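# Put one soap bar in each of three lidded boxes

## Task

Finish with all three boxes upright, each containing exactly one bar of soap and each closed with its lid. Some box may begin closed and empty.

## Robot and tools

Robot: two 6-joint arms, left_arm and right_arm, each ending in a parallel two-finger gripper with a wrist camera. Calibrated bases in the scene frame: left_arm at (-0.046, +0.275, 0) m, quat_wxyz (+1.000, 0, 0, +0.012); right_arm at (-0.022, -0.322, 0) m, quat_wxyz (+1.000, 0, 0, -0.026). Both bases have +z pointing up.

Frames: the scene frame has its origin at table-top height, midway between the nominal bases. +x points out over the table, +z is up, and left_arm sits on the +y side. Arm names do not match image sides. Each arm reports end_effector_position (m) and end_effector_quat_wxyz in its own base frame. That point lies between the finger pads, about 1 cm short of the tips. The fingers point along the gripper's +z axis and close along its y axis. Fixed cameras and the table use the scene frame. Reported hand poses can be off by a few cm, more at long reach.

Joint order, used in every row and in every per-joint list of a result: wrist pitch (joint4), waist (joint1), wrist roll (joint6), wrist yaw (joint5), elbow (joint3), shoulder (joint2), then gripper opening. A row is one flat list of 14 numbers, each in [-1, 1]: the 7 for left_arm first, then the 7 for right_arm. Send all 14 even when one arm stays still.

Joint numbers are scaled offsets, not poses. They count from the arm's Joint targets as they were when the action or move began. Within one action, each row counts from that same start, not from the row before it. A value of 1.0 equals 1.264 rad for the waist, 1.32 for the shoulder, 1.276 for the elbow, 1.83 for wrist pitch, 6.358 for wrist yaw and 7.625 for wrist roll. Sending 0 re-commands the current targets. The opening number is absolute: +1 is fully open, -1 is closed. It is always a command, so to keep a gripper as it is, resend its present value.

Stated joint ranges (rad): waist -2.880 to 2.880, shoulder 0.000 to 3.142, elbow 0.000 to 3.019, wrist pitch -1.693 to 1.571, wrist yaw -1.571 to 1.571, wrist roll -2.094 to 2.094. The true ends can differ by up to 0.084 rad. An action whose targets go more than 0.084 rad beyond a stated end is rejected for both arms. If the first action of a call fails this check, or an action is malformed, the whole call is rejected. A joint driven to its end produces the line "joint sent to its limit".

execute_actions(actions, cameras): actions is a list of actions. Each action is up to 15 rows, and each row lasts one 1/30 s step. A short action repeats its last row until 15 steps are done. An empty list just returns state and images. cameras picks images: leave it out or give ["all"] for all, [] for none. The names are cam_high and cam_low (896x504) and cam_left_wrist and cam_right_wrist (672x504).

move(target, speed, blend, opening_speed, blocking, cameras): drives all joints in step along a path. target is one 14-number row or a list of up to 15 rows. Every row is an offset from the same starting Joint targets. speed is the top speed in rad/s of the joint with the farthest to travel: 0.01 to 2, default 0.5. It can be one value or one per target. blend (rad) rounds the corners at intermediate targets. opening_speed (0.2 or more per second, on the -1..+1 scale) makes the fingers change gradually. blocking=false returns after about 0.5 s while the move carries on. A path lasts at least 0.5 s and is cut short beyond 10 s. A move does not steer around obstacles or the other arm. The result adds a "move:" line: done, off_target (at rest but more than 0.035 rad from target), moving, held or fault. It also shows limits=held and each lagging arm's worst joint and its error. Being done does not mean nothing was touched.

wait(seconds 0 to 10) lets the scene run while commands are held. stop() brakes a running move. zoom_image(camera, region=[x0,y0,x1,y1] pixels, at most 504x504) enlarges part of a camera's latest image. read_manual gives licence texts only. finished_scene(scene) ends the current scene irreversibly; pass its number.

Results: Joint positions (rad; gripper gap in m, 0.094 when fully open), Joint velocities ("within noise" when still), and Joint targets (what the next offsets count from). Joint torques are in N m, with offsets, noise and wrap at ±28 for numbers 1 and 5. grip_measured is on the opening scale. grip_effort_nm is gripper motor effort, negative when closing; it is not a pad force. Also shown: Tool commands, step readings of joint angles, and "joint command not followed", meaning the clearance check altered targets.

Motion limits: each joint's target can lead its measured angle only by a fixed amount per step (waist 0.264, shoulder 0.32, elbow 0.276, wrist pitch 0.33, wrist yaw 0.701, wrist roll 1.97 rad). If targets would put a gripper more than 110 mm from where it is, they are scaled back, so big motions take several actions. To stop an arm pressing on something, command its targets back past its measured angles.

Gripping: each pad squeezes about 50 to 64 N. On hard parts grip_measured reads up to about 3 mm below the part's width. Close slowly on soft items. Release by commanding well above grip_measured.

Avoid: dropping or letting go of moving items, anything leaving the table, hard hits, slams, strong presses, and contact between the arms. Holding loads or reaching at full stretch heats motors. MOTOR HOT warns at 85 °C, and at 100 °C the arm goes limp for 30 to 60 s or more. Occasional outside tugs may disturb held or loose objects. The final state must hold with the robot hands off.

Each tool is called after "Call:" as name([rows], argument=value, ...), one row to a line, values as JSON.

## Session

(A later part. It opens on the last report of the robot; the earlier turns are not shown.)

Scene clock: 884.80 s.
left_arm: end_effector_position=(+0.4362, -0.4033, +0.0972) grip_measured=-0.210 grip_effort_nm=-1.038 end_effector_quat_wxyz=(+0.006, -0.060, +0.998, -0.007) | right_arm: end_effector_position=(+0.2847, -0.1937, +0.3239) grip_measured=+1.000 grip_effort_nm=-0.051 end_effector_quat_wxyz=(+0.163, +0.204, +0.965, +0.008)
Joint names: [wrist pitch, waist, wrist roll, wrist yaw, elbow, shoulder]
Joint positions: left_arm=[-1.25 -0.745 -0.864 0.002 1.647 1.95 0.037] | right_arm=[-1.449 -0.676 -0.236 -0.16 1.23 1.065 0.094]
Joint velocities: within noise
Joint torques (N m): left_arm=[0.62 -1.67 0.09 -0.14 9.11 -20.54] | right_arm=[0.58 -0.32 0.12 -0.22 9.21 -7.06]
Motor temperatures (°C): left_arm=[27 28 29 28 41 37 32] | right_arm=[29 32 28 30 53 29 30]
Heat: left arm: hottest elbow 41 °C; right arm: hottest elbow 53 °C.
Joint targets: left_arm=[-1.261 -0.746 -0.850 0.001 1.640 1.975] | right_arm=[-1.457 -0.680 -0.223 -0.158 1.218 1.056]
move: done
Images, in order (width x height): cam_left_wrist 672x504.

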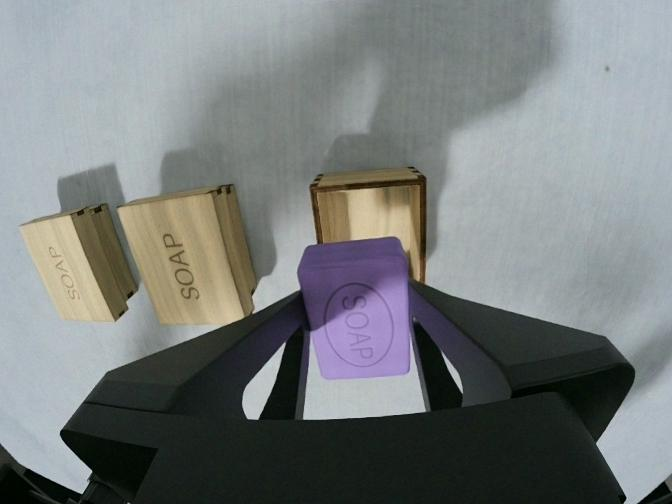

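Call:
move(target=[0.037,-0.0214,-0.0041,0,-0.018,0.035,-0.5,0,0,0,0,0,0,1], speed=0.1, cameras=["cam_left_wrist"])

Call:
zoom_image(camera="cam_left_wrist", region=[216, 130, 496, 400])

Scene clock: 914.37 s.
left_arm: end_effector_position=(+0.4286, -0.4119, +0.0643) grip_measured=-0.210 grip_effort_nm=-1.038 end_effector_quat_wxyz=(-0.002, -0.051, +0.999, +0.001) | right_arm: end_effector_position=(+0.2847, -0.1937, +0.3239) grip_measured=+1.000 grip_effort_nm=-0.051 end_effector_quat_wxyz=(+0.163, +0.204, +0.965, +0.008)
Joint names: [wrist pitch, waist, wrist roll, wrist yaw, elbow, shoulder]
Joint positions: left_arm=[-1.206 -0.764 -0.866 0.002 1.625 1.994 0.037] | right_arm=[-1.449 -0.676 -0.236 -0.16 1.23 1.065 0.094]
Joint velocities: within noise
Joint torques (N m): left_arm=[1.55 -2.26 -0.2 -0.14 8.73 -21.07] | right_arm=[0.58 -0.38 0.12 -0.22 9.21 -7.06]
Motor temperatures (°C): left_arm=[27 28 29 28 40 40 32] | right_arm=[29 32 28 30 53 29 30]
Heat: left arm: hottest shoulder 40 °C; right arm: hottest elbow 53 °C.
Joint targets: left_arm=[-1.193 -0.773 -0.881 0.001 1.617 2.021] | right_arm=[-1.457 -0.680 -0.223 -0.158 1.218 1.056]
move: done
Images, in order (width x height): cam_left_wrist 672x504.

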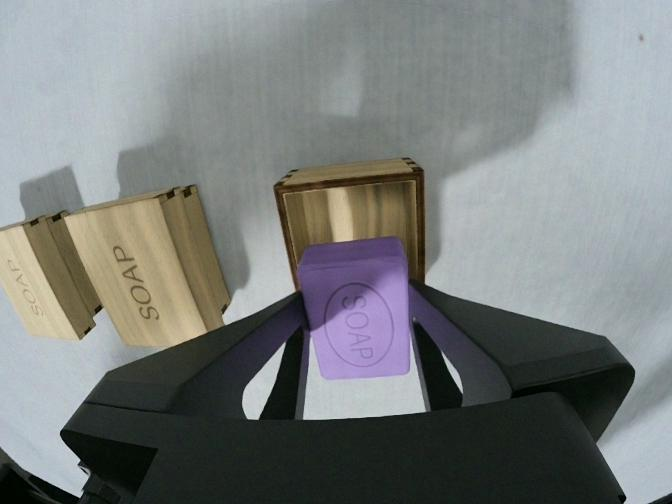

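Scaled by 1.800 from the camera's 672x504 image, which has a finer 960x720 frame.

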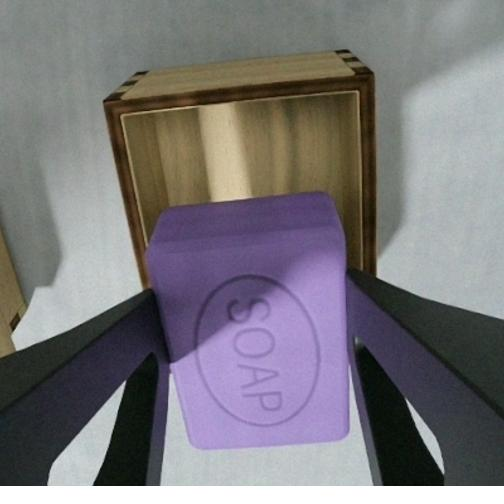

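Call:
move(target=[0.034,0,0,0,-0.0227,0.0242,-0.5,0,0,0,0,0,0,1], speed=0.06, cameras=["cam_left_wrist"])

Scene clock: 933.10 s.
left_arm: end_effector_position=(+0.4331, -0.4162, +0.0555) grip_measured=-0.210 grip_effort_nm=-1.038 end_effector_quat_wxyz=(+0.009, -0.051, +0.999, -0.011) | right_arm: end_effector_position=(+0.2847, -0.1937, +0.3239) grip_measured=+1.000 grip_effort_nm=-0.056 end_effector_quat_wxyz=(+0.163, +0.204, +0.965, +0.008)
Joint names: [wrist pitch, waist, wrist roll, wrist yaw, elbow, shoulder]
Joint positions: left_arm=[-1.152 -0.764 -0.867 0.002 1.608 1.999 0.037] | right_arm=[-1.449 -0.676 -0.236 -0.16 1.23 1.065 0.094]
Joint velocities: within noise
Joint torques (N m): left_arm=[1.98 -2.26 -0.22 -0.14 7.66 -18.55] | right_arm=[0.58 -0.32 0.12 -0.22 9.22 -7]
Motor temperatures (°C): left_arm=[27 28 29 28 40 38 32] | right_arm=[29 32 28 30 53 29 30]
Heat: left arm: hottest elbow 40 °C; right arm: hottest elbow 53 °C.
Joint targets: left_arm=[-1.131 -0.773 -0.881 0.001 1.588 2.053] | right_arm=[-1.457 -0.680 -0.223 -0.158 1.218 1.056]
move: off_target (left_arm); left_arm: the shoulder is farthest, 0.054 rad from its target
Images, in order (width x height): cam_left_wrist 672x504.

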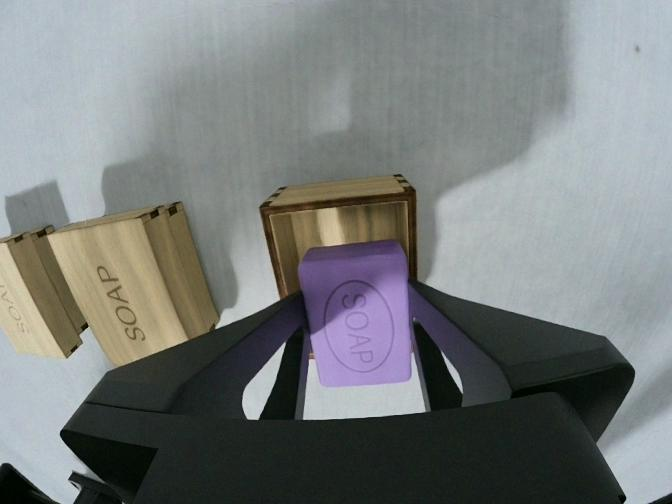

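Call:
move([
  [-0.076,0,0,0,0.088,-0.078,-0.5,0,0,0,0,0,0,1],
  [-0.0295,0.018,0,0,0.018,-0.0235,-0.5,0,0,0,0,0,0,1],
], speed=0.12, cameras=["cam_left_wrist"])

Call:
zoom_image(camera="cam_left_wrist", region=[216, 130, 496, 400])

Scene clock: 972.70 s.
left_arm: end_effector_position=(+0.4288, -0.4106, +0.0603) grip_measured=-0.210 grip_effort_nm=-1.033 end_effector_quat_wxyz=(-0.002, -0.053, +0.999, +0.001) | right_arm: end_effector_position=(+0.2847, -0.1937, +0.3239) grip_measured=+1.000 grip_effort_nm=-0.056 end_effector_quat_wxyz=(+0.163, +0.204, +0.965, +0.008)
Joint names: [wrist pitch, waist, wrist roll, wrist yaw, elbow, shoulder]
Joint positions: left_arm=[-1.197 -0.762 -0.868 0.002 1.618 1.996 0.037] | right_arm=[-1.449 -0.676 -0.236 -0.16 1.23 1.065 0.094]
Joint velocities: within noise
Joint torques (N m): left_arm=[1.62 -0.67 -0.2 -0.14 8.54 -21.19] | right_arm=[0.58 -0.32 0.12 -0.23 9.21 -7.06]
Motor temperatures (°C): left_arm=[27 28 29 28 40 37 33] | right_arm=[29 32 28 30 53 29 30]
Heat: left arm: hottest elbow 40 °C; right arm: hottest elbow 53 °C.
Joint targets: left_arm=[-1.185 -0.750 -0.881 0.001 1.611 2.022] | right_arm=[-1.457 -0.680 -0.223 -0.158 1.218 1.056]
move: done
Images, in order (width x height): cam_left_wrist 672x504.

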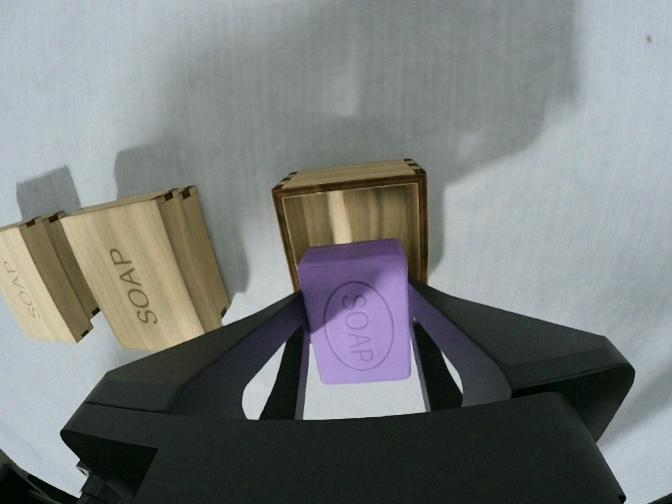

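Scaled by 1.800 from the camera's 672x504 image, which has a finer 960x720 frame.

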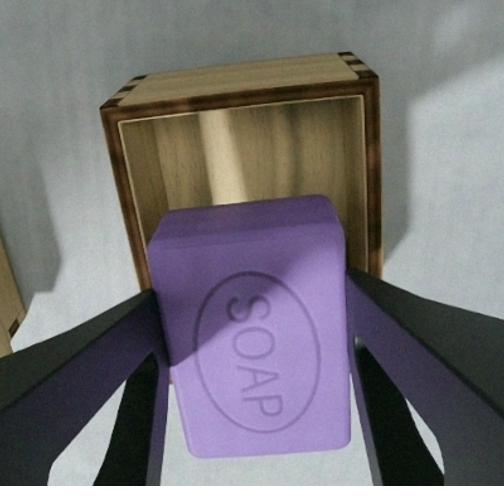

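Call:
move(target=[0.0306,0,0,0,-0.0204,0.022,-0.5,0,0,0,0,0,0,1], speed=0.06, cameras=["cam_left_wrist"])

Scene clock: 984.83 s.
left_arm: end_effector_position=(+0.4347, -0.4150, +0.0550) grip_measured=-0.210 grip_effort_nm=-1.038 end_effector_quat_wxyz=(+0.009, -0.053, +0.998, -0.011) | right_arm: end_effector_position=(+0.2847, -0.1937, +0.3239) grip_measured=+1.000 grip_effort_nm=-0.056 end_effector_quat_wxyz=(+0.163, +0.204, +0.965, +0.008)
Joint names: [wrist pitch, waist, wrist roll, wrist yaw, elbow, shoulder]
Joint positions: left_arm=[-1.149 -0.761 -0.868 0.002 1.607 1.999 0.037] | right_arm=[-1.449 -0.676 -0.236 -0.16 1.23 1.065 0.094]
Joint velocities: within noise
Joint torques (N m): left_arm=[1.85 -0.73 -0.2 -0.14 7.49 -18.73] | right_arm=[0.58 -0.38 0.12 -0.22 9.21 -7.06]
Motor temperatures (°C): left_arm=[27 28 29 28 40 39 33] | right_arm=[29 32 28 30 53 29 30]
Heat: left arm: hottest elbow 40 °C; right arm: hottest elbow 53 °C.
Joint targets: left_arm=[-1.129 -0.751 -0.881 0.001 1.585 2.051] | right_arm=[-1.457 -0.680 -0.223 -0.158 1.218 1.056]
move: off_target (left_arm); left_arm: the shoulder is farthest, 0.052 rad from its target
Images, in order (width x height): cam_left_wrist 672x504.

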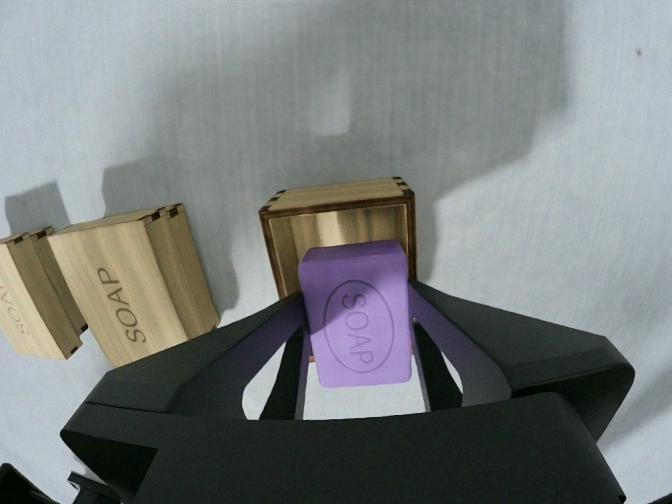

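Call:
move([
  [-0.072,0,0,0,0.114,-0.061,-0.5,0,0,0,0,0,0,1],
  [-0.0437,0.0095,0.0046,0,0.0494,-0.012,-0.5,0,0,0,0,0,0,1],
], speed=0.12, cameras=["cam_left_wrist"])

Call:
zoom_image(camera="cam_left_wrist", region=[216, 130, 496, 400])

Scene clock: 1005.27 s.
left_arm: end_effector_position=(+0.4403, -0.4104, +0.0688) grip_measured=-0.210 grip_effort_nm=-1.038 end_effector_quat_wxyz=(-0.001, -0.056, +0.998, -0.001) | right_arm: end_effector_position=(+0.2847, -0.1937, +0.3239) grip_measured=+1.000 grip_effort_nm=-0.051 end_effector_quat_wxyz=(+0.163, +0.204, +0.965, +0.008)
Joint names: [wrist pitch, waist, wrist roll, wrist yaw, elbow, shoulder]
Joint positions: left_arm=[-1.221 -0.749 -0.86 0.002 1.656 2.006 0.037] | right_arm=[-1.449 -0.676 -0.236 -0.16 1.23 1.065 0.094]
Joint velocities: within noise
Joint torques (N m): left_arm=[1.59 -0.73 0.13 -0.14 8.72 -20.89] | right_arm=[0.58 -0.32 0.12 -0.22 9.21 -7.06]
Motor temperatures (°C): left_arm=[27 28 29 28 41 37 33] | right_arm=[29 32 28 30 53 29 30]
Heat: left arm: hottest elbow 41 °C; right arm: hottest elbow 53 °C.
Joint targets: left_arm=[-1.209 -0.738 -0.846 0.001 1.648 2.035] | right_arm=[-1.457 -0.680 -0.223 -0.158 1.218 1.056]
move: done
Images, in order (width x height): cam_left_wrist 672x504.

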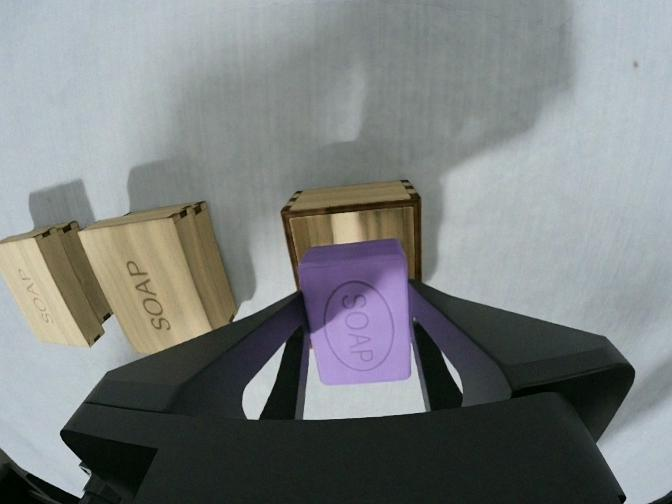

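Scaled by 1.800 from the camera's 672x504 image, which has a finer 960x720 frame.

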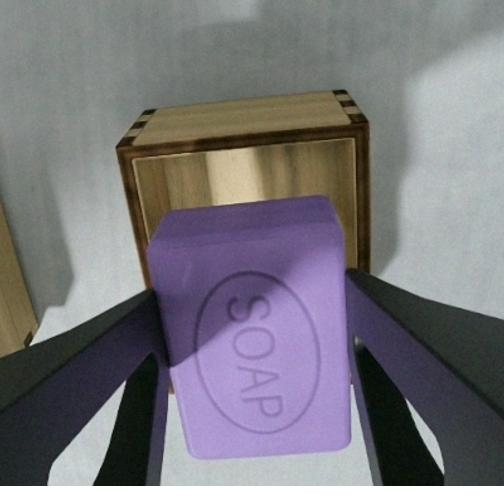

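Call:
move([
  [0.0055,0.005,0,0,0.001,0.009,-0.5,0,0,0,0,0,0,1],
  [0.036,0.005,0,0,-0.0227,0.028,-0.5,0,0,0,0,0,0,1],
], speed=0.06, cameras=["cam_left_wrist"])

Scene clock: 1020.50 s.
left_arm: end_effector_position=(+0.4446, -0.4091, +0.0378) grip_measured=-0.210 grip_effort_nm=-1.028 end_effector_quat_wxyz=(+0.000, -0.058, +0.998, -0.001) | right_arm: end_effector_position=(+0.2847, -0.1937, +0.3239) grip_measured=+1.000 grip_effort_nm=-0.051 end_effector_quat_wxyz=(+0.163, +0.204, +0.965, +0.008)
Joint names: [wrist pitch, waist, wrist roll, wrist yaw, elbow, shoulder]
Joint positions: left_arm=[-1.156 -0.743 -0.86 0.002 1.628 2.041 0.037] | right_arm=[-1.449 -0.676 -0.236 -0.16 1.23 1.065 0.094]
Joint velocities: within noise
Joint torques (N m): left_arm=[1.59 -0.79 0.1 -0.13 8.49 -21.01] | right_arm=[0.58 -0.32 0.12 -0.22 9.21 -7.06]
Motor temperatures (°C): left_arm=[27 28 29 28 41 39 33] | right_arm=[29 32 28 30 53 29 30]
Heat: left arm: hottest elbow 41 °C; right arm: hottest elbow 53 °C.
Joint targets: left_arm=[-1.143 -0.732 -0.845 0.001 1.619 2.072] | right_arm=[-1.457 -0.680 -0.223 -0.158 1.218 1.056]
move: done
Images, in order (width x height): cam_left_wrist 672x504.

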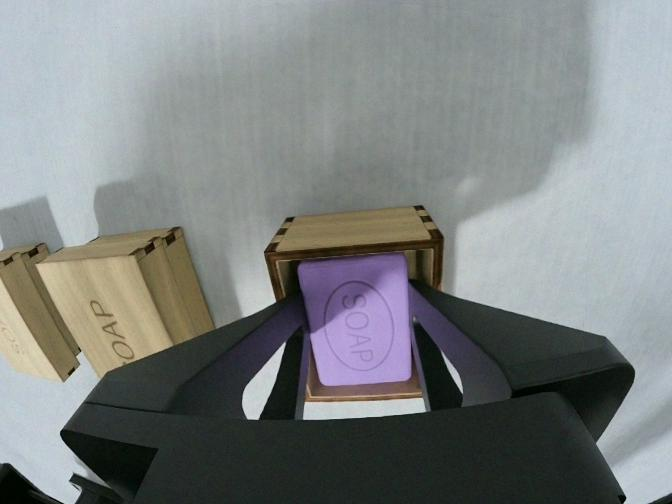

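Call:
move([
  [0.008,0,0,0,-0.0063,0.0055,-0.5,0,0,0,0,0,0,1],
  [0.008,0,0,0,-0.0063,0.0055,-0.13,0,0,0,0,0,0,1],
], speed=0.06, opening_speed=0.25, cameras=["cam_left_wrist"])

Scene clock: 1035.27 s.
left_arm: end_effector_position=(+0.4446, -0.4091, +0.0312) grip_measured=-0.145 grip_effort_nm=0.730 end_effector_quat_wxyz=(+0.000, -0.058, +0.998, -0.001) | right_arm: end_effector_position=(+0.2847, -0.1937, +0.3239) grip_measured=+1.000 grip_effort_nm=-0.056 end_effector_quat_wxyz=(+0.163, +0.204, +0.965, +0.008)
Joint names: [wrist pitch, waist, wrist roll, wrist yaw, elbow, shoulder]
Joint positions: left_arm=[-1.141 -0.743 -0.86 0.002 1.62 2.048 0.04] | right_arm=[-1.449 -0.676 -0.236 -0.16 1.23 1.065 0.094]
Joint velocities: within noise
Joint torques (N m): left_arm=[1.58 -0.73 0.11 -0.14 8.39 -21.13] | right_arm=[0.58 -0.32 0.12 -0.22 9.21 -7]
Motor temperatures (°C): left_arm=[27 28 29 28 42 38 33] | right_arm=[29 31 28 30 53 29 30]
Heat: left arm: hottest elbow 42 °C; right arm: hottest elbow 53 °C.
Joint targets: left_arm=[-1.129 -0.732 -0.846 0.001 1.611 2.079] | right_arm=[-1.457 -0.680 -0.223 -0.158 1.218 1.056]
move: done
Images, in order (width x height): cam_left_wrist 672x504.

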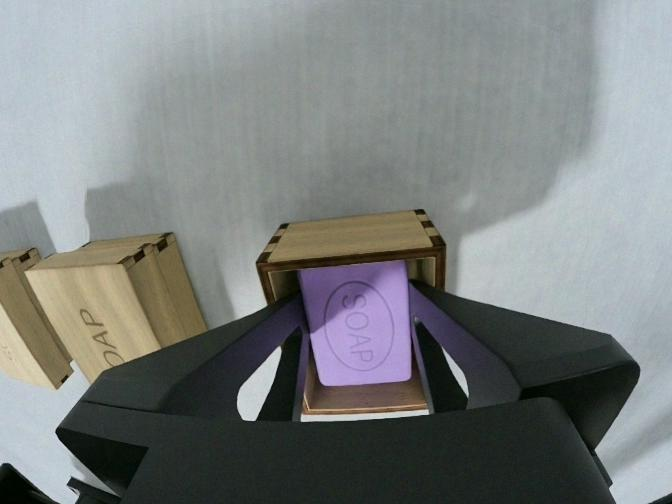

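Call:
move([
  [-0.02,0,0,0,0.05,0,-0.13,0,0,0,0,0,0,1],
  [-0.077,0,0,0,0.133,-0.083,-0.13,0,0,0,0,0,0,1],
], speed=0.15, blend=0.02, cameras=["cam_left_wrist"])

Call:
zoom_image(camera="cam_left_wrist", region=[216, 160, 496, 430])

Scene clock: 1046.37 s.
left_arm: end_effector_position=(+0.4567, -0.4202, +0.1099) grip_measured=-0.144 grip_effort_nm=0.750 end_effector_quat_wxyz=(+0.021, -0.058, +0.998, -0.023) | right_arm: end_effector_position=(+0.2847, -0.1937, +0.3239) grip_measured=+1.000 grip_effort_nm=-0.046 end_effector_quat_wxyz=(+0.163, +0.204, +0.965, +0.008)
Joint names: [wrist pitch, waist, wrist roll, wrist yaw, elbow, shoulder]
Joint positions: left_arm=[-1.258 -0.743 -0.86 0.002 1.731 1.983 0.04] | right_arm=[-1.449 -0.676 -0.236 -0.16 1.23 1.065 0.094]
Joint velocities: within noise
Joint torques (N m): left_arm=[0.72 -0.79 0.11 -0.14 14.42 -24.12] | right_arm=[0.58 -0.32 0.12 -0.22 9.22 -7]
Motor temperatures (°C): left_arm=[27 28 29 28 42 40 33] | right_arm=[29 31 28 30 53 29 30]
Heat: left arm: hottest elbow 42 °C; right arm: hottest elbow 53 °C.
Joint targets: left_arm=[-1.269 -0.732 -0.846 0.001 1.781 1.970] | right_arm=[-1.457 -0.680 -0.223 -0.158 1.218 1.056]
move: off_target (left_arm); left_arm: the elbow is farthest, 0.050 rad from its target
Images, in order (width x height): cam_left_wrist 672x504.

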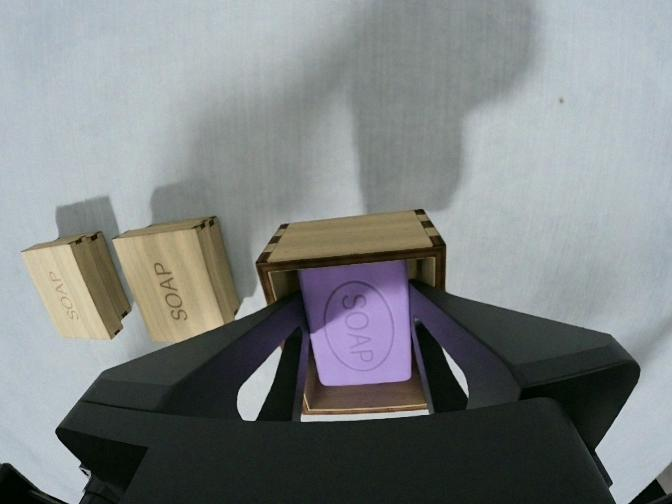

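Scaled by 1.800 from the camera's 672x504 image, which has a finer 960x720 frame.

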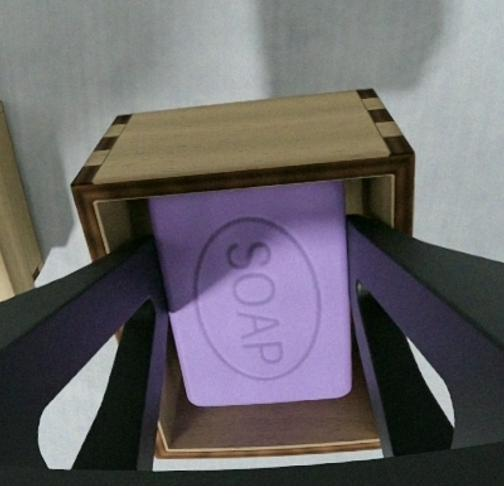

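Call:
move([
  [0.0685,0,0,0,-0.118,0.0715,-0.13,0,0,0,0,0,0,1],
  [0.0765,0,0,0,-0.133,0.0825,-0.13,0,0,0,0,0,0,1],
], speed=[0.1,0.03], blend=0.01, cameras=["cam_left_wrist"])

Scene clock: 1076.50 s.
left_arm: end_effector_position=(+0.4443, -0.4088, +0.0313) grip_measured=-0.144 grip_effort_nm=0.759 end_effector_quat_wxyz=(+0.000, -0.058, +0.998, -0.001) | right_arm: end_effector_position=(+0.2847, -0.1937, +0.3239) grip_measured=+1.000 grip_effort_nm=-0.056 end_effector_quat_wxyz=(+0.163, +0.204, +0.965, +0.008)
Joint names: [wrist pitch, waist, wrist roll, wrist yaw, elbow, shoulder]
Joint positions: left_arm=[-1.142 -0.743 -0.859 0.002 1.62 2.048 0.04] | right_arm=[-1.449 -0.676 -0.236 -0.16 1.23 1.065 0.094]
Joint velocities: within noise
Joint torques (N m): left_arm=[1.52 -0.85 0.1 -0.14 8.4 -20.07] | right_arm=[0.58 -0.32 0.12 -0.22 9.22 -7.06]
Motor temperatures (°C): left_arm=[27 28 29 28 44 43 32] | right_arm=[29 31 28 30 53 29 30]
Heat: left arm: hottest elbow 44 °C; right arm: hottest elbow 53 °C.
Joint targets: left_arm=[-1.129 -0.732 -0.846 0.001 1.611 2.078] | right_arm=[-1.457 -0.680 -0.223 -0.158 1.218 1.056]
move: done; blend cut to 0.0096 rad at target 1
Images, in order (width x height): cam_left_wrist 672x504.

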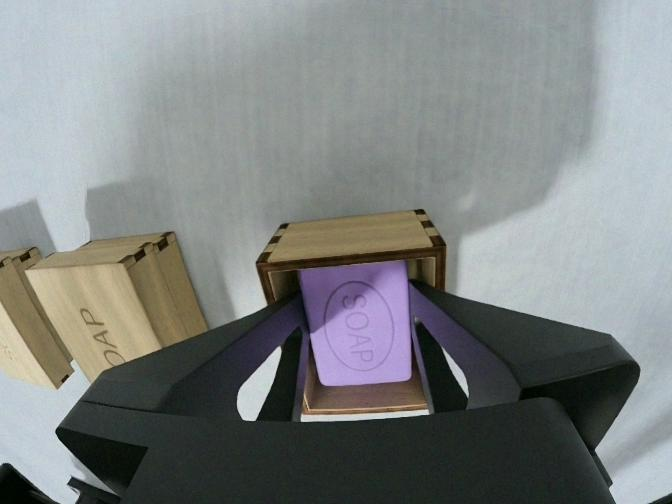

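Call:
move([
  [0,0,0,0,0,0,-0.35,0,0,0,0,0,0,1],
  [-0.0213,0,0,0,0.0533,-0.0195,-0.35,0,0,0,0,0,0,1],
], speed=0.06, opening_speed=0.3, cameras=["cam_left_wrist"])

Scene clock: 1088.97 s.
left_arm: end_effector_position=(+0.4436, -0.4082, +0.0337) grip_measured=-0.210 grip_effort_nm=-1.038 end_effector_quat_wxyz=(-0.003, -0.058, +0.998, +0.002) | right_arm: end_effector_position=(+0.2847, -0.1937, +0.3239) grip_measured=+1.000 grip_effort_nm=-0.056 end_effector_quat_wxyz=(+0.163, +0.204, +0.965, +0.008)
Joint names: [wrist pitch, waist, wrist roll, wrist yaw, elbow, shoulder]
Joint positions: left_arm=[-1.157 -0.743 -0.859 0.002 1.627 2.048 0.037] | right_arm=[-1.449 -0.676 -0.236 -0.16 1.23 1.065 0.094]
Joint velocities: within noise
Joint torques (N m): left_arm=[0.61 -0.79 0.1 -0.14 14.02 -23.71] | right_arm=[0.58 -0.32 0.12 -0.22 9.21 -7]
Motor temperatures (°C): left_arm=[27 28 29 28 44 43 32] | right_arm=[29 31 28 30 53 29 30]
Heat: left arm: hottest elbow 44 °C; right arm: hottest elbow 53 °C.
Joint targets: left_arm=[-1.168 -0.732 -0.846 0.001 1.679 2.053] | right_arm=[-1.457 -0.680 -0.223 -0.158 1.218 1.056]
move: off_target (left_arm); left_arm: the elbow is farthest, 0.052 rad from its target
Images, in order (width x height): cam_left_wrist 672x504.

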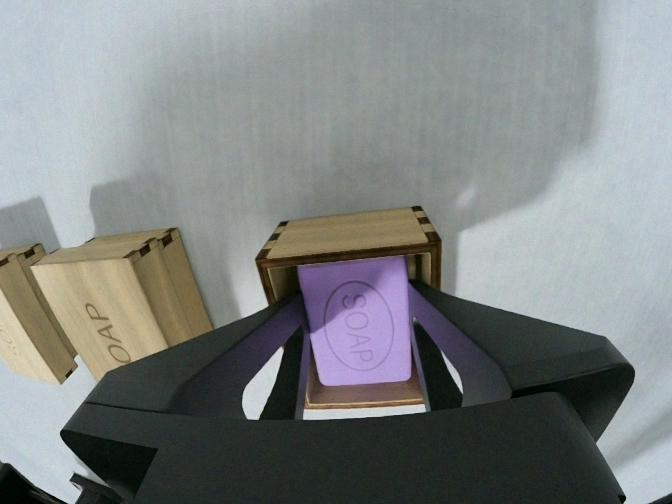

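Call:
move(target=[-0.0055,0,0,0,0.0094,-0.0135,-0.35,0,0,0,0,0,0,1], speed=0.06, cameras=["cam_left_wrist"])

Scene clock: 1095.47 s.
left_arm: end_effector_position=(+0.4450, -0.4095, +0.0375) grip_measured=-0.210 grip_effort_nm=-1.038 end_effector_quat_wxyz=(-0.003, -0.058, +0.998, +0.002) | right_arm: end_effector_position=(+0.2847, -0.1937, +0.3239) grip_measured=+1.000 grip_effort_nm=-0.066 end_effector_quat_wxyz=(+0.163, +0.204, +0.965, +0.008)
Joint names: [wrist pitch, waist, wrist roll, wrist yaw, elbow, shoulder]
Joint positions: left_arm=[-1.167 -0.743 -0.859 0.002 1.638 2.048 0.037] | right_arm=[-1.449 -0.676 -0.236 -0.16 1.23 1.065 0.094]
Joint velocities: within noise
Joint torques (N m): left_arm=[0.61 -0.79 0.1 -0.13 14.11 -25.29] | right_arm=[0.58 -0.32 0.12 -0.22 9.21 -7.06]
Motor temperatures (°C): left_arm=[27 28 29 28 46 43 33] | right_arm=[29 31 28 30 53 29 30]
Heat: left arm: hottest elbow 46 °C; right arm: hottest elbow 53 °C.
Joint targets: left_arm=[-1.178 -0.732 -0.846 0.001 1.691 2.035] | right_arm=[-1.457 -0.680 -0.223 -0.158 1.218 1.056]
move: off_target (left_arm); left_arm: the elbow is farthest, 0.053 rad from its target
Images, in order (width x height): cam_left_wrist 672x504.

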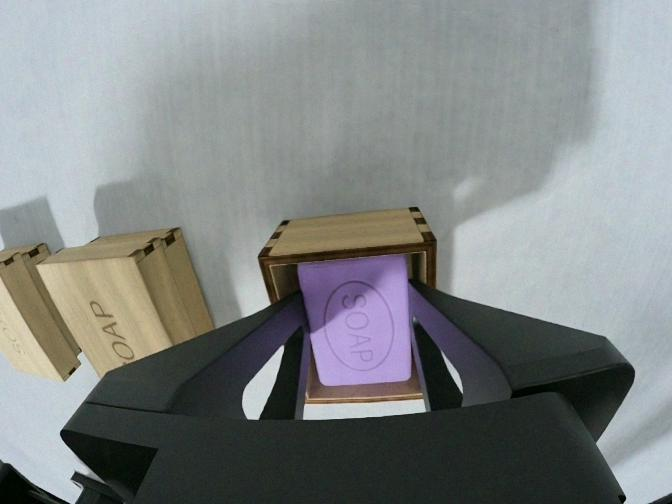

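Call:
move([
  [-0.003,0,0,0,0.006,-0.006,-0.35,0,0,0,0,0,0,1],
  [-0.003,0,0,0,0.006,-0.006,-0.14,0,0,0,0,0,0,1],
], speed=0.06, opening_speed=0.25, cameras=["cam_left_wrist"])

Call:
zoom_image(camera="cam_left_wrist", region=[216, 160, 496, 430])

Scene clock: 1105.17 s.
left_arm: end_effector_position=(+0.4461, -0.4105, +0.0402) grip_measured=-0.144 grip_effort_nm=0.129 end_effector_quat_wxyz=(-0.002, -0.058, +0.998, +0.001) | right_arm: end_effector_position=(+0.2847, -0.1937, +0.3239) grip_measured=+1.000 grip_effort_nm=-0.056 end_effector_quat_wxyz=(+0.163, +0.204, +0.965, +0.008)
Joint names: [wrist pitch, waist, wrist roll, wrist yaw, elbow, shoulder]
Joint positions: left_arm=[-1.173 -0.743 -0.859 0.002 1.645 2.048 0.04] | right_arm=[-1.449 -0.676 -0.236 -0.16 1.23 1.065 0.094]
Joint velocities: within noise
Joint torques (N m): left_arm=[0.61 -0.73 0.1 -0.13 14.2 -26.34] | right_arm=[0.58 -0.32 0.12 -0.22 9.2 -7]
Motor temperatures (°C): left_arm=[27 28 29 28 49 44 33] | right_arm=[29 31 28 30 53 29 30]
Heat: left arm: hottest elbow 49 °C; right arm: hottest elbow 53 °C.
Joint targets: left_arm=[-1.184 -0.732 -0.846 0.001 1.699 2.027] | right_arm=[-1.457 -0.680 -0.223 -0.158 1.218 1.056]
move: off_target (left_arm); target 2's new numbers were sent with left_arm's elbow 0.053 rad from that target; left_arm: the elbow is farthest, 0.053 rad from its target
Images, in order (width x height): cam_left_wrist 672x504.

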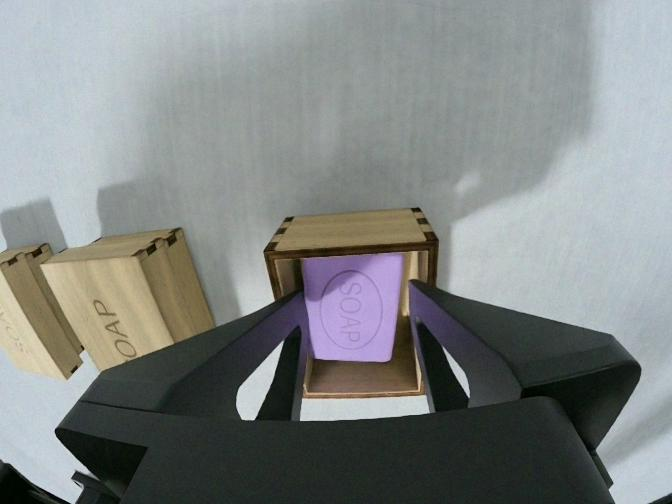

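Scaled by 1.800 from the camera's 672x504 image, which has a finer 960x720 frame.

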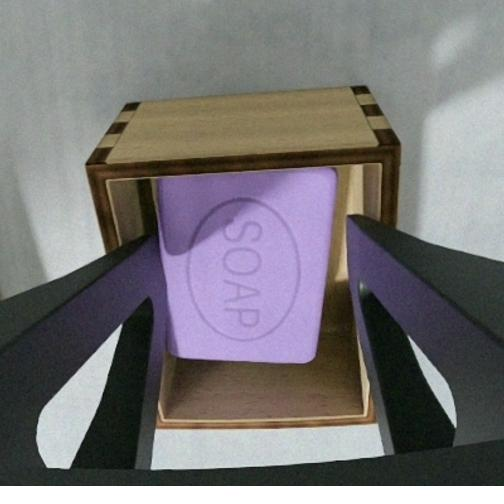

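Call:
move([
  [-0.03,0,0,0,0.028,-0.04,-0.14,0,0,0,0,0,0,1],
  [-0.068,0,0,0,0.063,-0.07,-0.14,0,0,0,0,0,0,1],
], speed=[0.08,0.15], blend=0.02, cameras=["cam_left_wrist"])

Scene clock: 1116.90 s.
left_arm: end_effector_position=(+0.4494, -0.4135, +0.1282) grip_measured=-0.143 grip_effort_nm=0.125 end_effector_quat_wxyz=(+0.018, -0.058, +0.998, -0.020) | right_arm: end_effector_position=(+0.2847, -0.1937, +0.3239) grip_measured=+1.000 grip_effort_nm=-0.056 end_effector_quat_wxyz=(+0.163, +0.204, +0.965, +0.008)
Joint names: [wrist pitch, waist, wrist roll, wrist yaw, elbow, shoulder]
Joint positions: left_arm=[-1.297 -0.743 -0.859 0.002 1.729 1.949 0.04] | right_arm=[-1.449 -0.676 -0.236 -0.16 1.23 1.065 0.094]
Joint velocities: within noise
Joint torques (N m): left_arm=[0.65 -0.79 0.1 -0.14 14.43 -24.23] | right_arm=[0.58 -0.32 0.12 -0.22 9.22 -7.06]
Motor temperatures (°C): left_arm=[27 28 29 28 50 45 32] | right_arm=[29 31 28 30 53 29 30]
Heat: left arm: hottest elbow 50 °C; right arm: hottest elbow 53 °C.
Joint targets: left_arm=[-1.308 -0.732 -0.846 0.001 1.779 1.935] | right_arm=[-1.457 -0.680 -0.223 -0.158 1.218 1.056]
move: off_target (left_arm); left_arm: the elbow is farthest, 0.051 rad from its target
Images, in order (width x height): cam_left_wrist 672x504.

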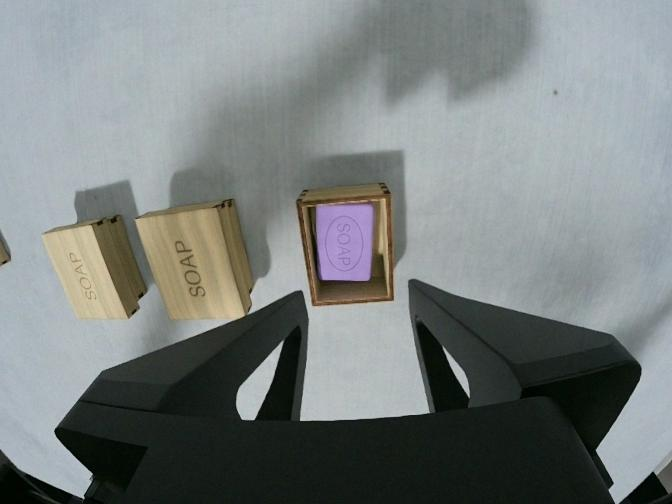

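Call:
move(target=[0.059,0.627,0.0801,0,-0.3675,-0.2386,0.6,0,0,0,0,0,0,1], speed=0.6, opening_speed=0.6, cameras=["cam_left_wrist"])

Scene clock: 1130.57 s.
left_arm: end_effector_position=(+0.4869, +0.0312, +0.1395) grip_measured=+0.597 grip_effort_nm=0.134 end_effector_quat_wxyz=(+0.021, -0.157, +0.987, -0.003) | right_arm: end_effector_position=(+0.2847, -0.1937, +0.3239) grip_measured=+1.000 grip_effort_nm=-0.051 end_effector_quat_wxyz=(+0.163, +0.204, +0.965, +0.008)
Joint names: [wrist pitch, waist, wrist roll, wrist yaw, elbow, shoulder]
Joint positions: left_arm=[-1.213 0.065 -0.25 0.001 1.321 1.637 0.075] | right_arm=[-1.449 -0.676 -0.236 -0.16 1.23 1.065 0.094]
Joint velocities: within noise
Joint torques (N m): left_arm=[1.66 -1.96 0.1 -0.1 8.73 -19.14] | right_arm=[0.58 -0.32 0.12 -0.22 9.2 -7.06]
Motor temperatures (°C): left_arm=[27 28 29 28 51 44 32] | right_arm=[29 31 28 30 53 29 30]
Heat: left arm: hottest elbow 51 °C; right arm: hottest elbow 53 °C.
Joint targets: left_arm=[-1.200 0.060 -0.235 0.001 1.310 1.620] | right_arm=[-1.457 -0.680 -0.223 -0.158 1.218 1.056]
move: done
Images, in order (width x height): cam_left_wrist 672x504.

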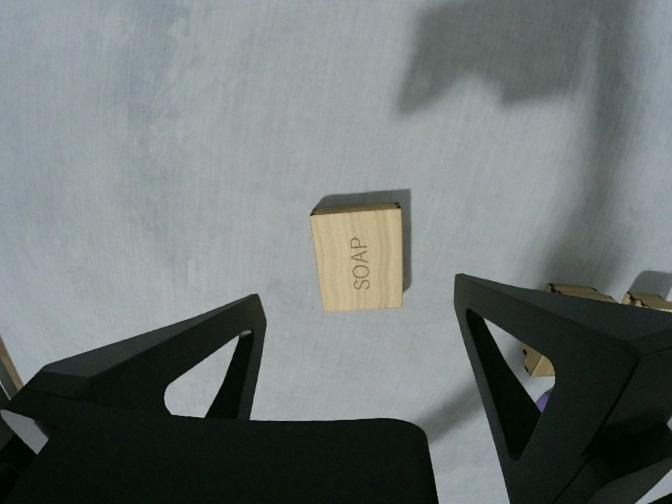

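Call:
move([
  [0.08,-0.0166,0,0,-0.1,0.048,0.6,0,0,0,0,0,0,1],
  [0.157,-0.0166,0,0,-0.1897,0.0973,0.6,0,0,0,0,0,0,1],
], speed=[0.3,0.12], blend=0.03, cameras=["cam_left_wrist"])

Scene clock: 1141.27 s.
left_arm: end_effector_position=(+0.4508, +0.0217, +0.0190) grip_measured=+0.597 grip_effort_nm=0.139 end_effector_quat_wxyz=(+0.000, -0.149, +0.989, -0.001) | right_arm: end_effector_position=(+0.2847, -0.1937, +0.3239) grip_measured=+1.000 grip_effort_nm=-0.051 end_effector_quat_wxyz=(+0.163, +0.204, +0.965, +0.008)
Joint names: [wrist pitch, waist, wrist roll, wrist yaw, elbow, shoulder]
Joint positions: left_arm=[-0.926 0.05 -0.249 0.001 1.077 1.722 0.075] | right_arm=[-1.449 -0.676 -0.236 -0.16 1.23 1.065 0.094]
Joint velocities: within noise
Joint torques (N m): left_arm=[1.66 -2.37 0.1 -0.1 7.31 -14.86] | right_arm=[0.58 -0.32 0.12 -0.22 9.21 -7]
Motor temperatures (°C): left_arm=[27 28 29 28 49 43 31] | right_arm=[29 31 28 30 53 29 30]
Heat: left arm: hottest elbow 49 °C; right arm: hottest elbow 53 °C.
Joint targets: left_arm=[-0.913 0.039 -0.235 0.001 1.068 1.748] | right_arm=[-1.457 -0.680 -0.223 -0.158 1.218 1.056]
move: done
Images, in order (width x height): cam_left_wrist 672x504.

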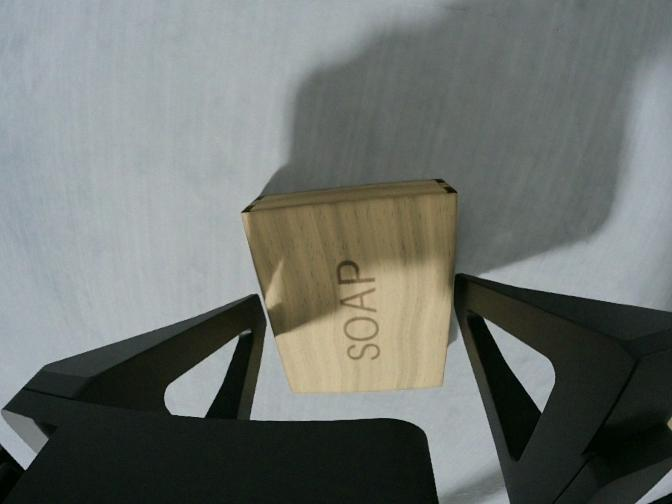

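Call:
move([
  [0,0,0,0,0,0,0.1,0,0,0,0,0,0,1],
  [0,0,0,0,0.047,0,0.1,0,0,0,0,0,0,1],
  [-0.13,0,0,0,0.213,-0.074,0.1,0,0,0,0,0,0,1],
  [-0.2115,-0.6305,-0.0831,0,0.5345,0.138,0.1,0,0,0,0,0,0,1],
  [-0.1653,-0.6305,-0.0831,0,0.4428,0.2008,0.1,0,0,0,0,0,0,1],
], speed=[0.1,0.15,0.3,0.5,0.15], blend=[0,0.02,0.05,0,0], opening_speed=0.4, cameras=["cam_left_wrist"])

Call:
zoom_image(camera="cam_left_wrist", region=[216, 170, 496, 270])

Scene clock: 1200.90 s.
left_arm: end_effector_position=(+0.4278, -0.4137, +0.0722) grip_measured=+0.384 grip_effort_nm=-1.038 end_effector_quat_wxyz=(-0.003, -0.043, +0.999, +0.002) | right_arm: end_effector_position=(+0.2847, -0.1937, +0.3239) grip_measured=+1.000 grip_effort_nm=-0.051 end_effector_quat_wxyz=(+0.163, +0.204, +0.965, +0.008)
Joint names: [wrist pitch, waist, wrist roll, wrist yaw, elbow, shoulder]
Joint positions: left_arm=[-1.228 -0.767 -0.854 0.002 1.64 1.99 0.065] | right_arm=[-1.449 -0.676 -0.236 -0.16 1.23 1.065 0.094]
Joint velocities: within noise
Joint torques (N m): left_arm=[1.57 -0.79 -0.23 -0.13 8.81 -21.3] | right_arm=[0.58 -0.32 0.12 -0.22 9.22 -7.06]
Motor temperatures (°C): left_arm=[27 28 29 28 45 38 31] | right_arm=[29 31 28 30 53 29 30]
Heat: left arm: hottest elbow 45 °C; right arm: hottest elbow 53 °C.
Joint targets: left_arm=[-1.215 -0.758 -0.869 0.001 1.633 2.013] | right_arm=[-1.457 -0.680 -0.223 -0.158 1.218 1.056]
move: done
Images, in order (width x height): cam_left_wrist 672x504.

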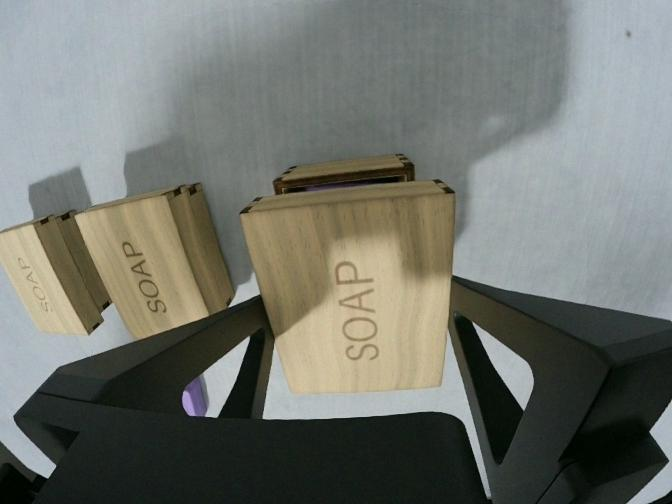

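Scaled by 1.800 from the camera's 672x504 image, which has a finer 960x720 frame.

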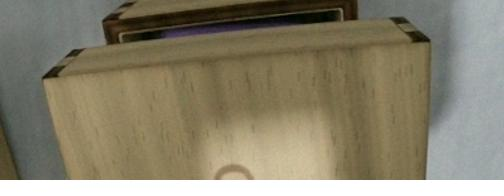

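Call:
zoom_image(camera="cam_left_wrist", region=[226, 135, 476, 225])

Scaled by 2.016 from the camera's 672x504 image, which has a finer 960x720 frame.

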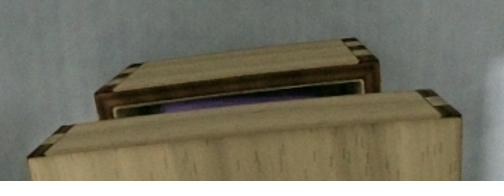

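Call:
move(target=[0.017,0.0095,0,0,-0.0118,0.0121,0.1,0,0,0,0,0,0,1], speed=0.06, cameras=["cam_left_wrist"])

Call:
zoom_image(camera="cam_left_wrist", region=[226, 135, 476, 225])

Scene clock: 1250.03 s.
left_arm: end_effector_position=(+0.4341, -0.4103, +0.0631) grip_measured=+0.384 grip_effort_nm=-1.038 end_effector_quat_wxyz=(+0.001, -0.049, +0.999, -0.002) | right_arm: end_effector_position=(+0.2847, -0.1937, +0.3239) grip_measured=+1.000 grip_effort_nm=-0.056 end_effector_quat_wxyz=(+0.163, +0.204, +0.965, +0.008)
Joint names: [wrist pitch, waist, wrist roll, wrist yaw, elbow, shoulder]
Joint positions: left_arm=[-1.197 -0.756 -0.855 0.002 1.627 1.998 0.065] | right_arm=[-1.449 -0.676 -0.236 -0.16 1.23 1.065 0.094]
Joint velocities: within noise
Joint torques (N m): left_arm=[1.58 -0.79 -0.22 -0.13 8.58 -20.66] | right_arm=[0.57 -0.32 0.12 -0.22 9.22 -7.06]
Motor temperatures (°C): left_arm=[27 28 29 28 43 38 32] | right_arm=[29 31 28 30 53 29 30]
Heat: left arm: hottest elbow 43 °C; right arm: hottest elbow 53 °C.
Joint targets: left_arm=[-1.185 -0.746 -0.869 0.001 1.618 2.029] | right_arm=[-1.457 -0.680 -0.223 -0.158 1.218 1.056]
move: done
Images, in order (width x height): cam_left_wrist 672x504.

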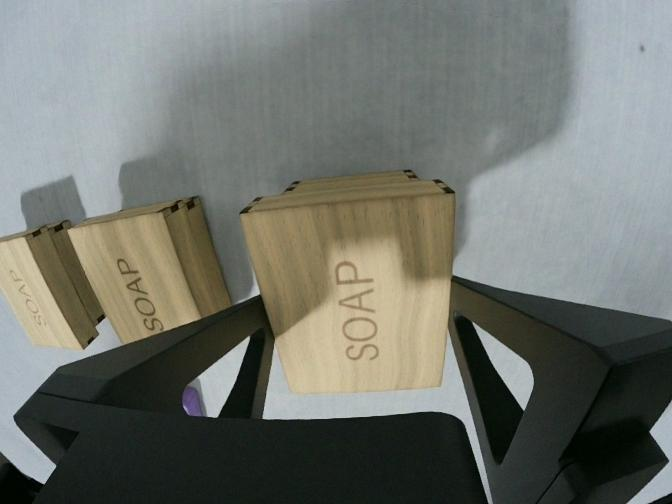

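Scaled by 2.016 from the camera's 672x504 image, which has a finer 960x720 frame.

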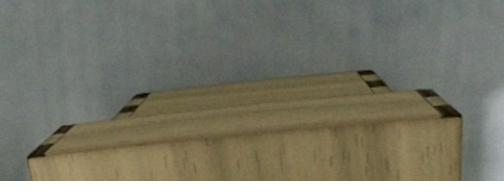

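Call:
move(target=[0.0257,0.0015,0,0,-0.018,0.0182,0.1,0,0,0,0,0,0,1], speed=0.06, cameras=["cam_left_wrist"])

Call:
zoom_image(camera="cam_left_wrist", region=[226, 135, 476, 225])

Scene clock: 1277.43 s.
left_arm: end_effector_position=(+0.4350, -0.4108, +0.0418) grip_measured=+0.384 grip_effort_nm=-1.043 end_effector_quat_wxyz=(+0.001, -0.049, +0.999, -0.002) | right_arm: end_effector_position=(+0.2847, -0.1937, +0.3239) grip_measured=+1.000 grip_effort_nm=-0.051 end_effector_quat_wxyz=(+0.163, +0.204, +0.965, +0.008)
Joint names: [wrist pitch, waist, wrist roll, wrist yaw, elbow, shoulder]
Joint positions: left_arm=[-1.15 -0.756 -0.855 0.002 1.605 2.021 0.065] | right_arm=[-1.449 -0.676 -0.236 -0.16 1.23 1.065 0.094]
Joint velocities: within noise
Joint torques (N m): left_arm=[1.66 -0.67 -0.22 -0.13 8.4 -20.66] | right_arm=[0.58 -0.38 0.12 -0.22 9.22 -7]
Motor temperatures (°C): left_arm=[27 28 29 28 44 40 32] | right_arm=[29 31 28 30 53 29 30]
Heat: left arm: hottest elbow 44 °C; right arm: hottest elbow 53 °C.
Joint targets: left_arm=[-1.137 -0.744 -0.869 0.001 1.595 2.053] | right_arm=[-1.457 -0.680 -0.223 -0.158 1.218 1.056]
move: done
Images, in order (width x height): cam_left_wrist 672x504.

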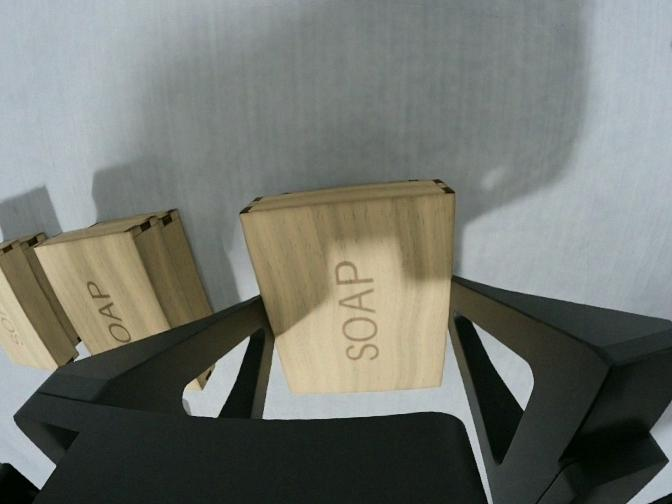

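Scaled by 2.016 from the camera's 672x504 image, which has a finer 960x720 frame.

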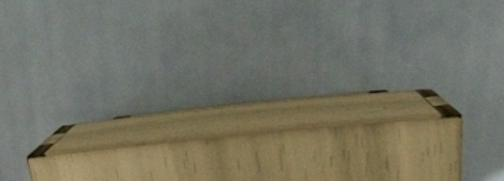

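Call:
move(target=[0.005,0,0,0,-0.002,0.009,0.1,0,0,0,0,0,0,1], speed=0.05, cameras=["cam_left_wrist"])

Call:
zoom_image(camera="cam_left_wrist", region=[226, 135, 476, 225])

Scene clock: 1287.40 s.
left_arm: end_effector_position=(+0.4356, -0.4111, +0.0404) grip_measured=+0.384 grip_effort_nm=-1.043 end_effector_quat_wxyz=(+0.002, -0.050, +0.999, -0.003) | right_arm: end_effector_position=(+0.2847, -0.1937, +0.3239) grip_measured=+1.000 grip_effort_nm=-0.056 end_effector_quat_wxyz=(+0.163, +0.204, +0.965, +0.008)
Joint names: [wrist pitch, waist, wrist roll, wrist yaw, elbow, shoulder]
Joint positions: left_arm=[-1.146 -0.755 -0.855 0.002 1.605 2.023 0.065] | right_arm=[-1.449 -0.676 -0.236 -0.16 1.23 1.065 0.094]
Joint velocities: within noise
Joint torques (N m): left_arm=[1.81 -0.67 -0.22 -0.14 8.16 -19.84] | right_arm=[0.58 -0.38 0.12 -0.22 9.22 -7.06]
Motor temperatures (°C): left_arm=[27 28 29 28 44 41 33] | right_arm=[29 31 28 30 53 29 30]
Heat: left arm: hottest elbow 44 °C; right arm: hottest elbow 53 °C.
Joint targets: left_arm=[-1.128 -0.743 -0.868 0.001 1.593 2.065] | right_arm=[-1.457 -0.680 -0.223 -0.158 1.218 1.056]
move: off_target (left_arm); left_arm: the shoulder is farthest, 0.042 rad from its target
Images, in order (width x height): cam_left_wrist 672x504.

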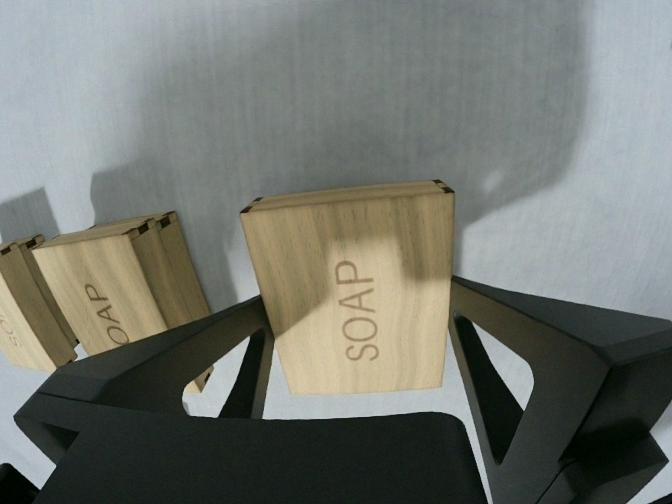

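Scaled by 2.016 from the camera's 672x504 image, which has a finer 960x720 frame.

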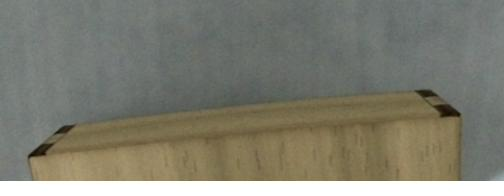

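Call:
move([
  [0.003,0,0,0,-0.001,0.007,0.1,0,0,0,0,0,0,1],
  [0.003,0,0,0,-0.001,0.007,0.65,0,0,0,0,0,0,1],
], speed=0.05, opening_speed=0.6, cameras=["cam_left_wrist"])

Scene clock: 1297.63 s.
left_arm: end_effector_position=(+0.4347, -0.4102, +0.0264) grip_measured=+0.646 grip_effort_nm=0.134 end_effector_quat_wxyz=(-0.004, -0.050, +0.999, +0.002) | right_arm: end_effector_position=(+0.2847, -0.1937, +0.3239) grip_measured=+1.000 grip_effort_nm=-0.051 end_effector_quat_wxyz=(+0.163, +0.204, +0.965, +0.008)
Joint names: [wrist pitch, waist, wrist roll, wrist yaw, elbow, shoulder]
Joint positions: left_arm=[-1.135 -0.755 -0.855 0.002 1.6 2.044 0.077] | right_arm=[-1.449 -0.676 -0.236 -0.16 1.23 1.065 0.094]
Joint velocities: within noise
Joint torques (N m): left_arm=[1.57 -0.73 -0.22 -0.13 8.29 -20.6] | right_arm=[0.58 -0.32 0.12 -0.22 9.22 -7]
Motor temperatures (°C): left_arm=[27 28 29 28 44 40 33] | right_arm=[29 31 28 30 53 29 30]
Heat: left arm: hottest elbow 44 °C; right arm: hottest elbow 53 °C.
Joint targets: left_arm=[-1.123 -0.744 -0.868 0.001 1.591 2.074] | right_arm=[-1.457 -0.680 -0.223 -0.158 1.218 1.056]
move: done; target 2's new numbers were sent with left_arm's shoulder 0.051 rad from that target
Images, in order (width x height): cam_left_wrist 672x504.

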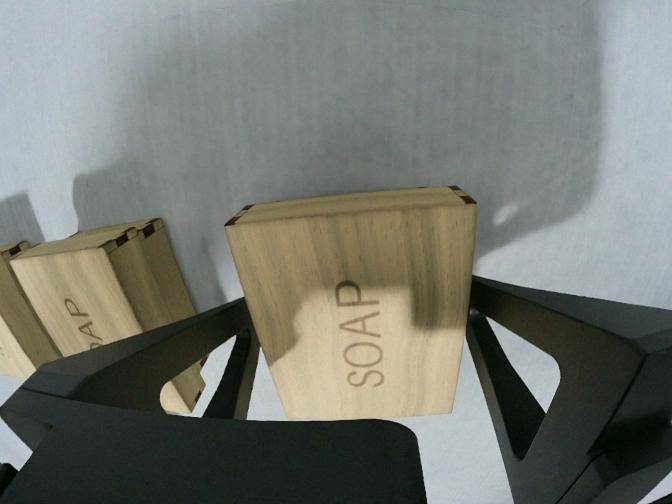

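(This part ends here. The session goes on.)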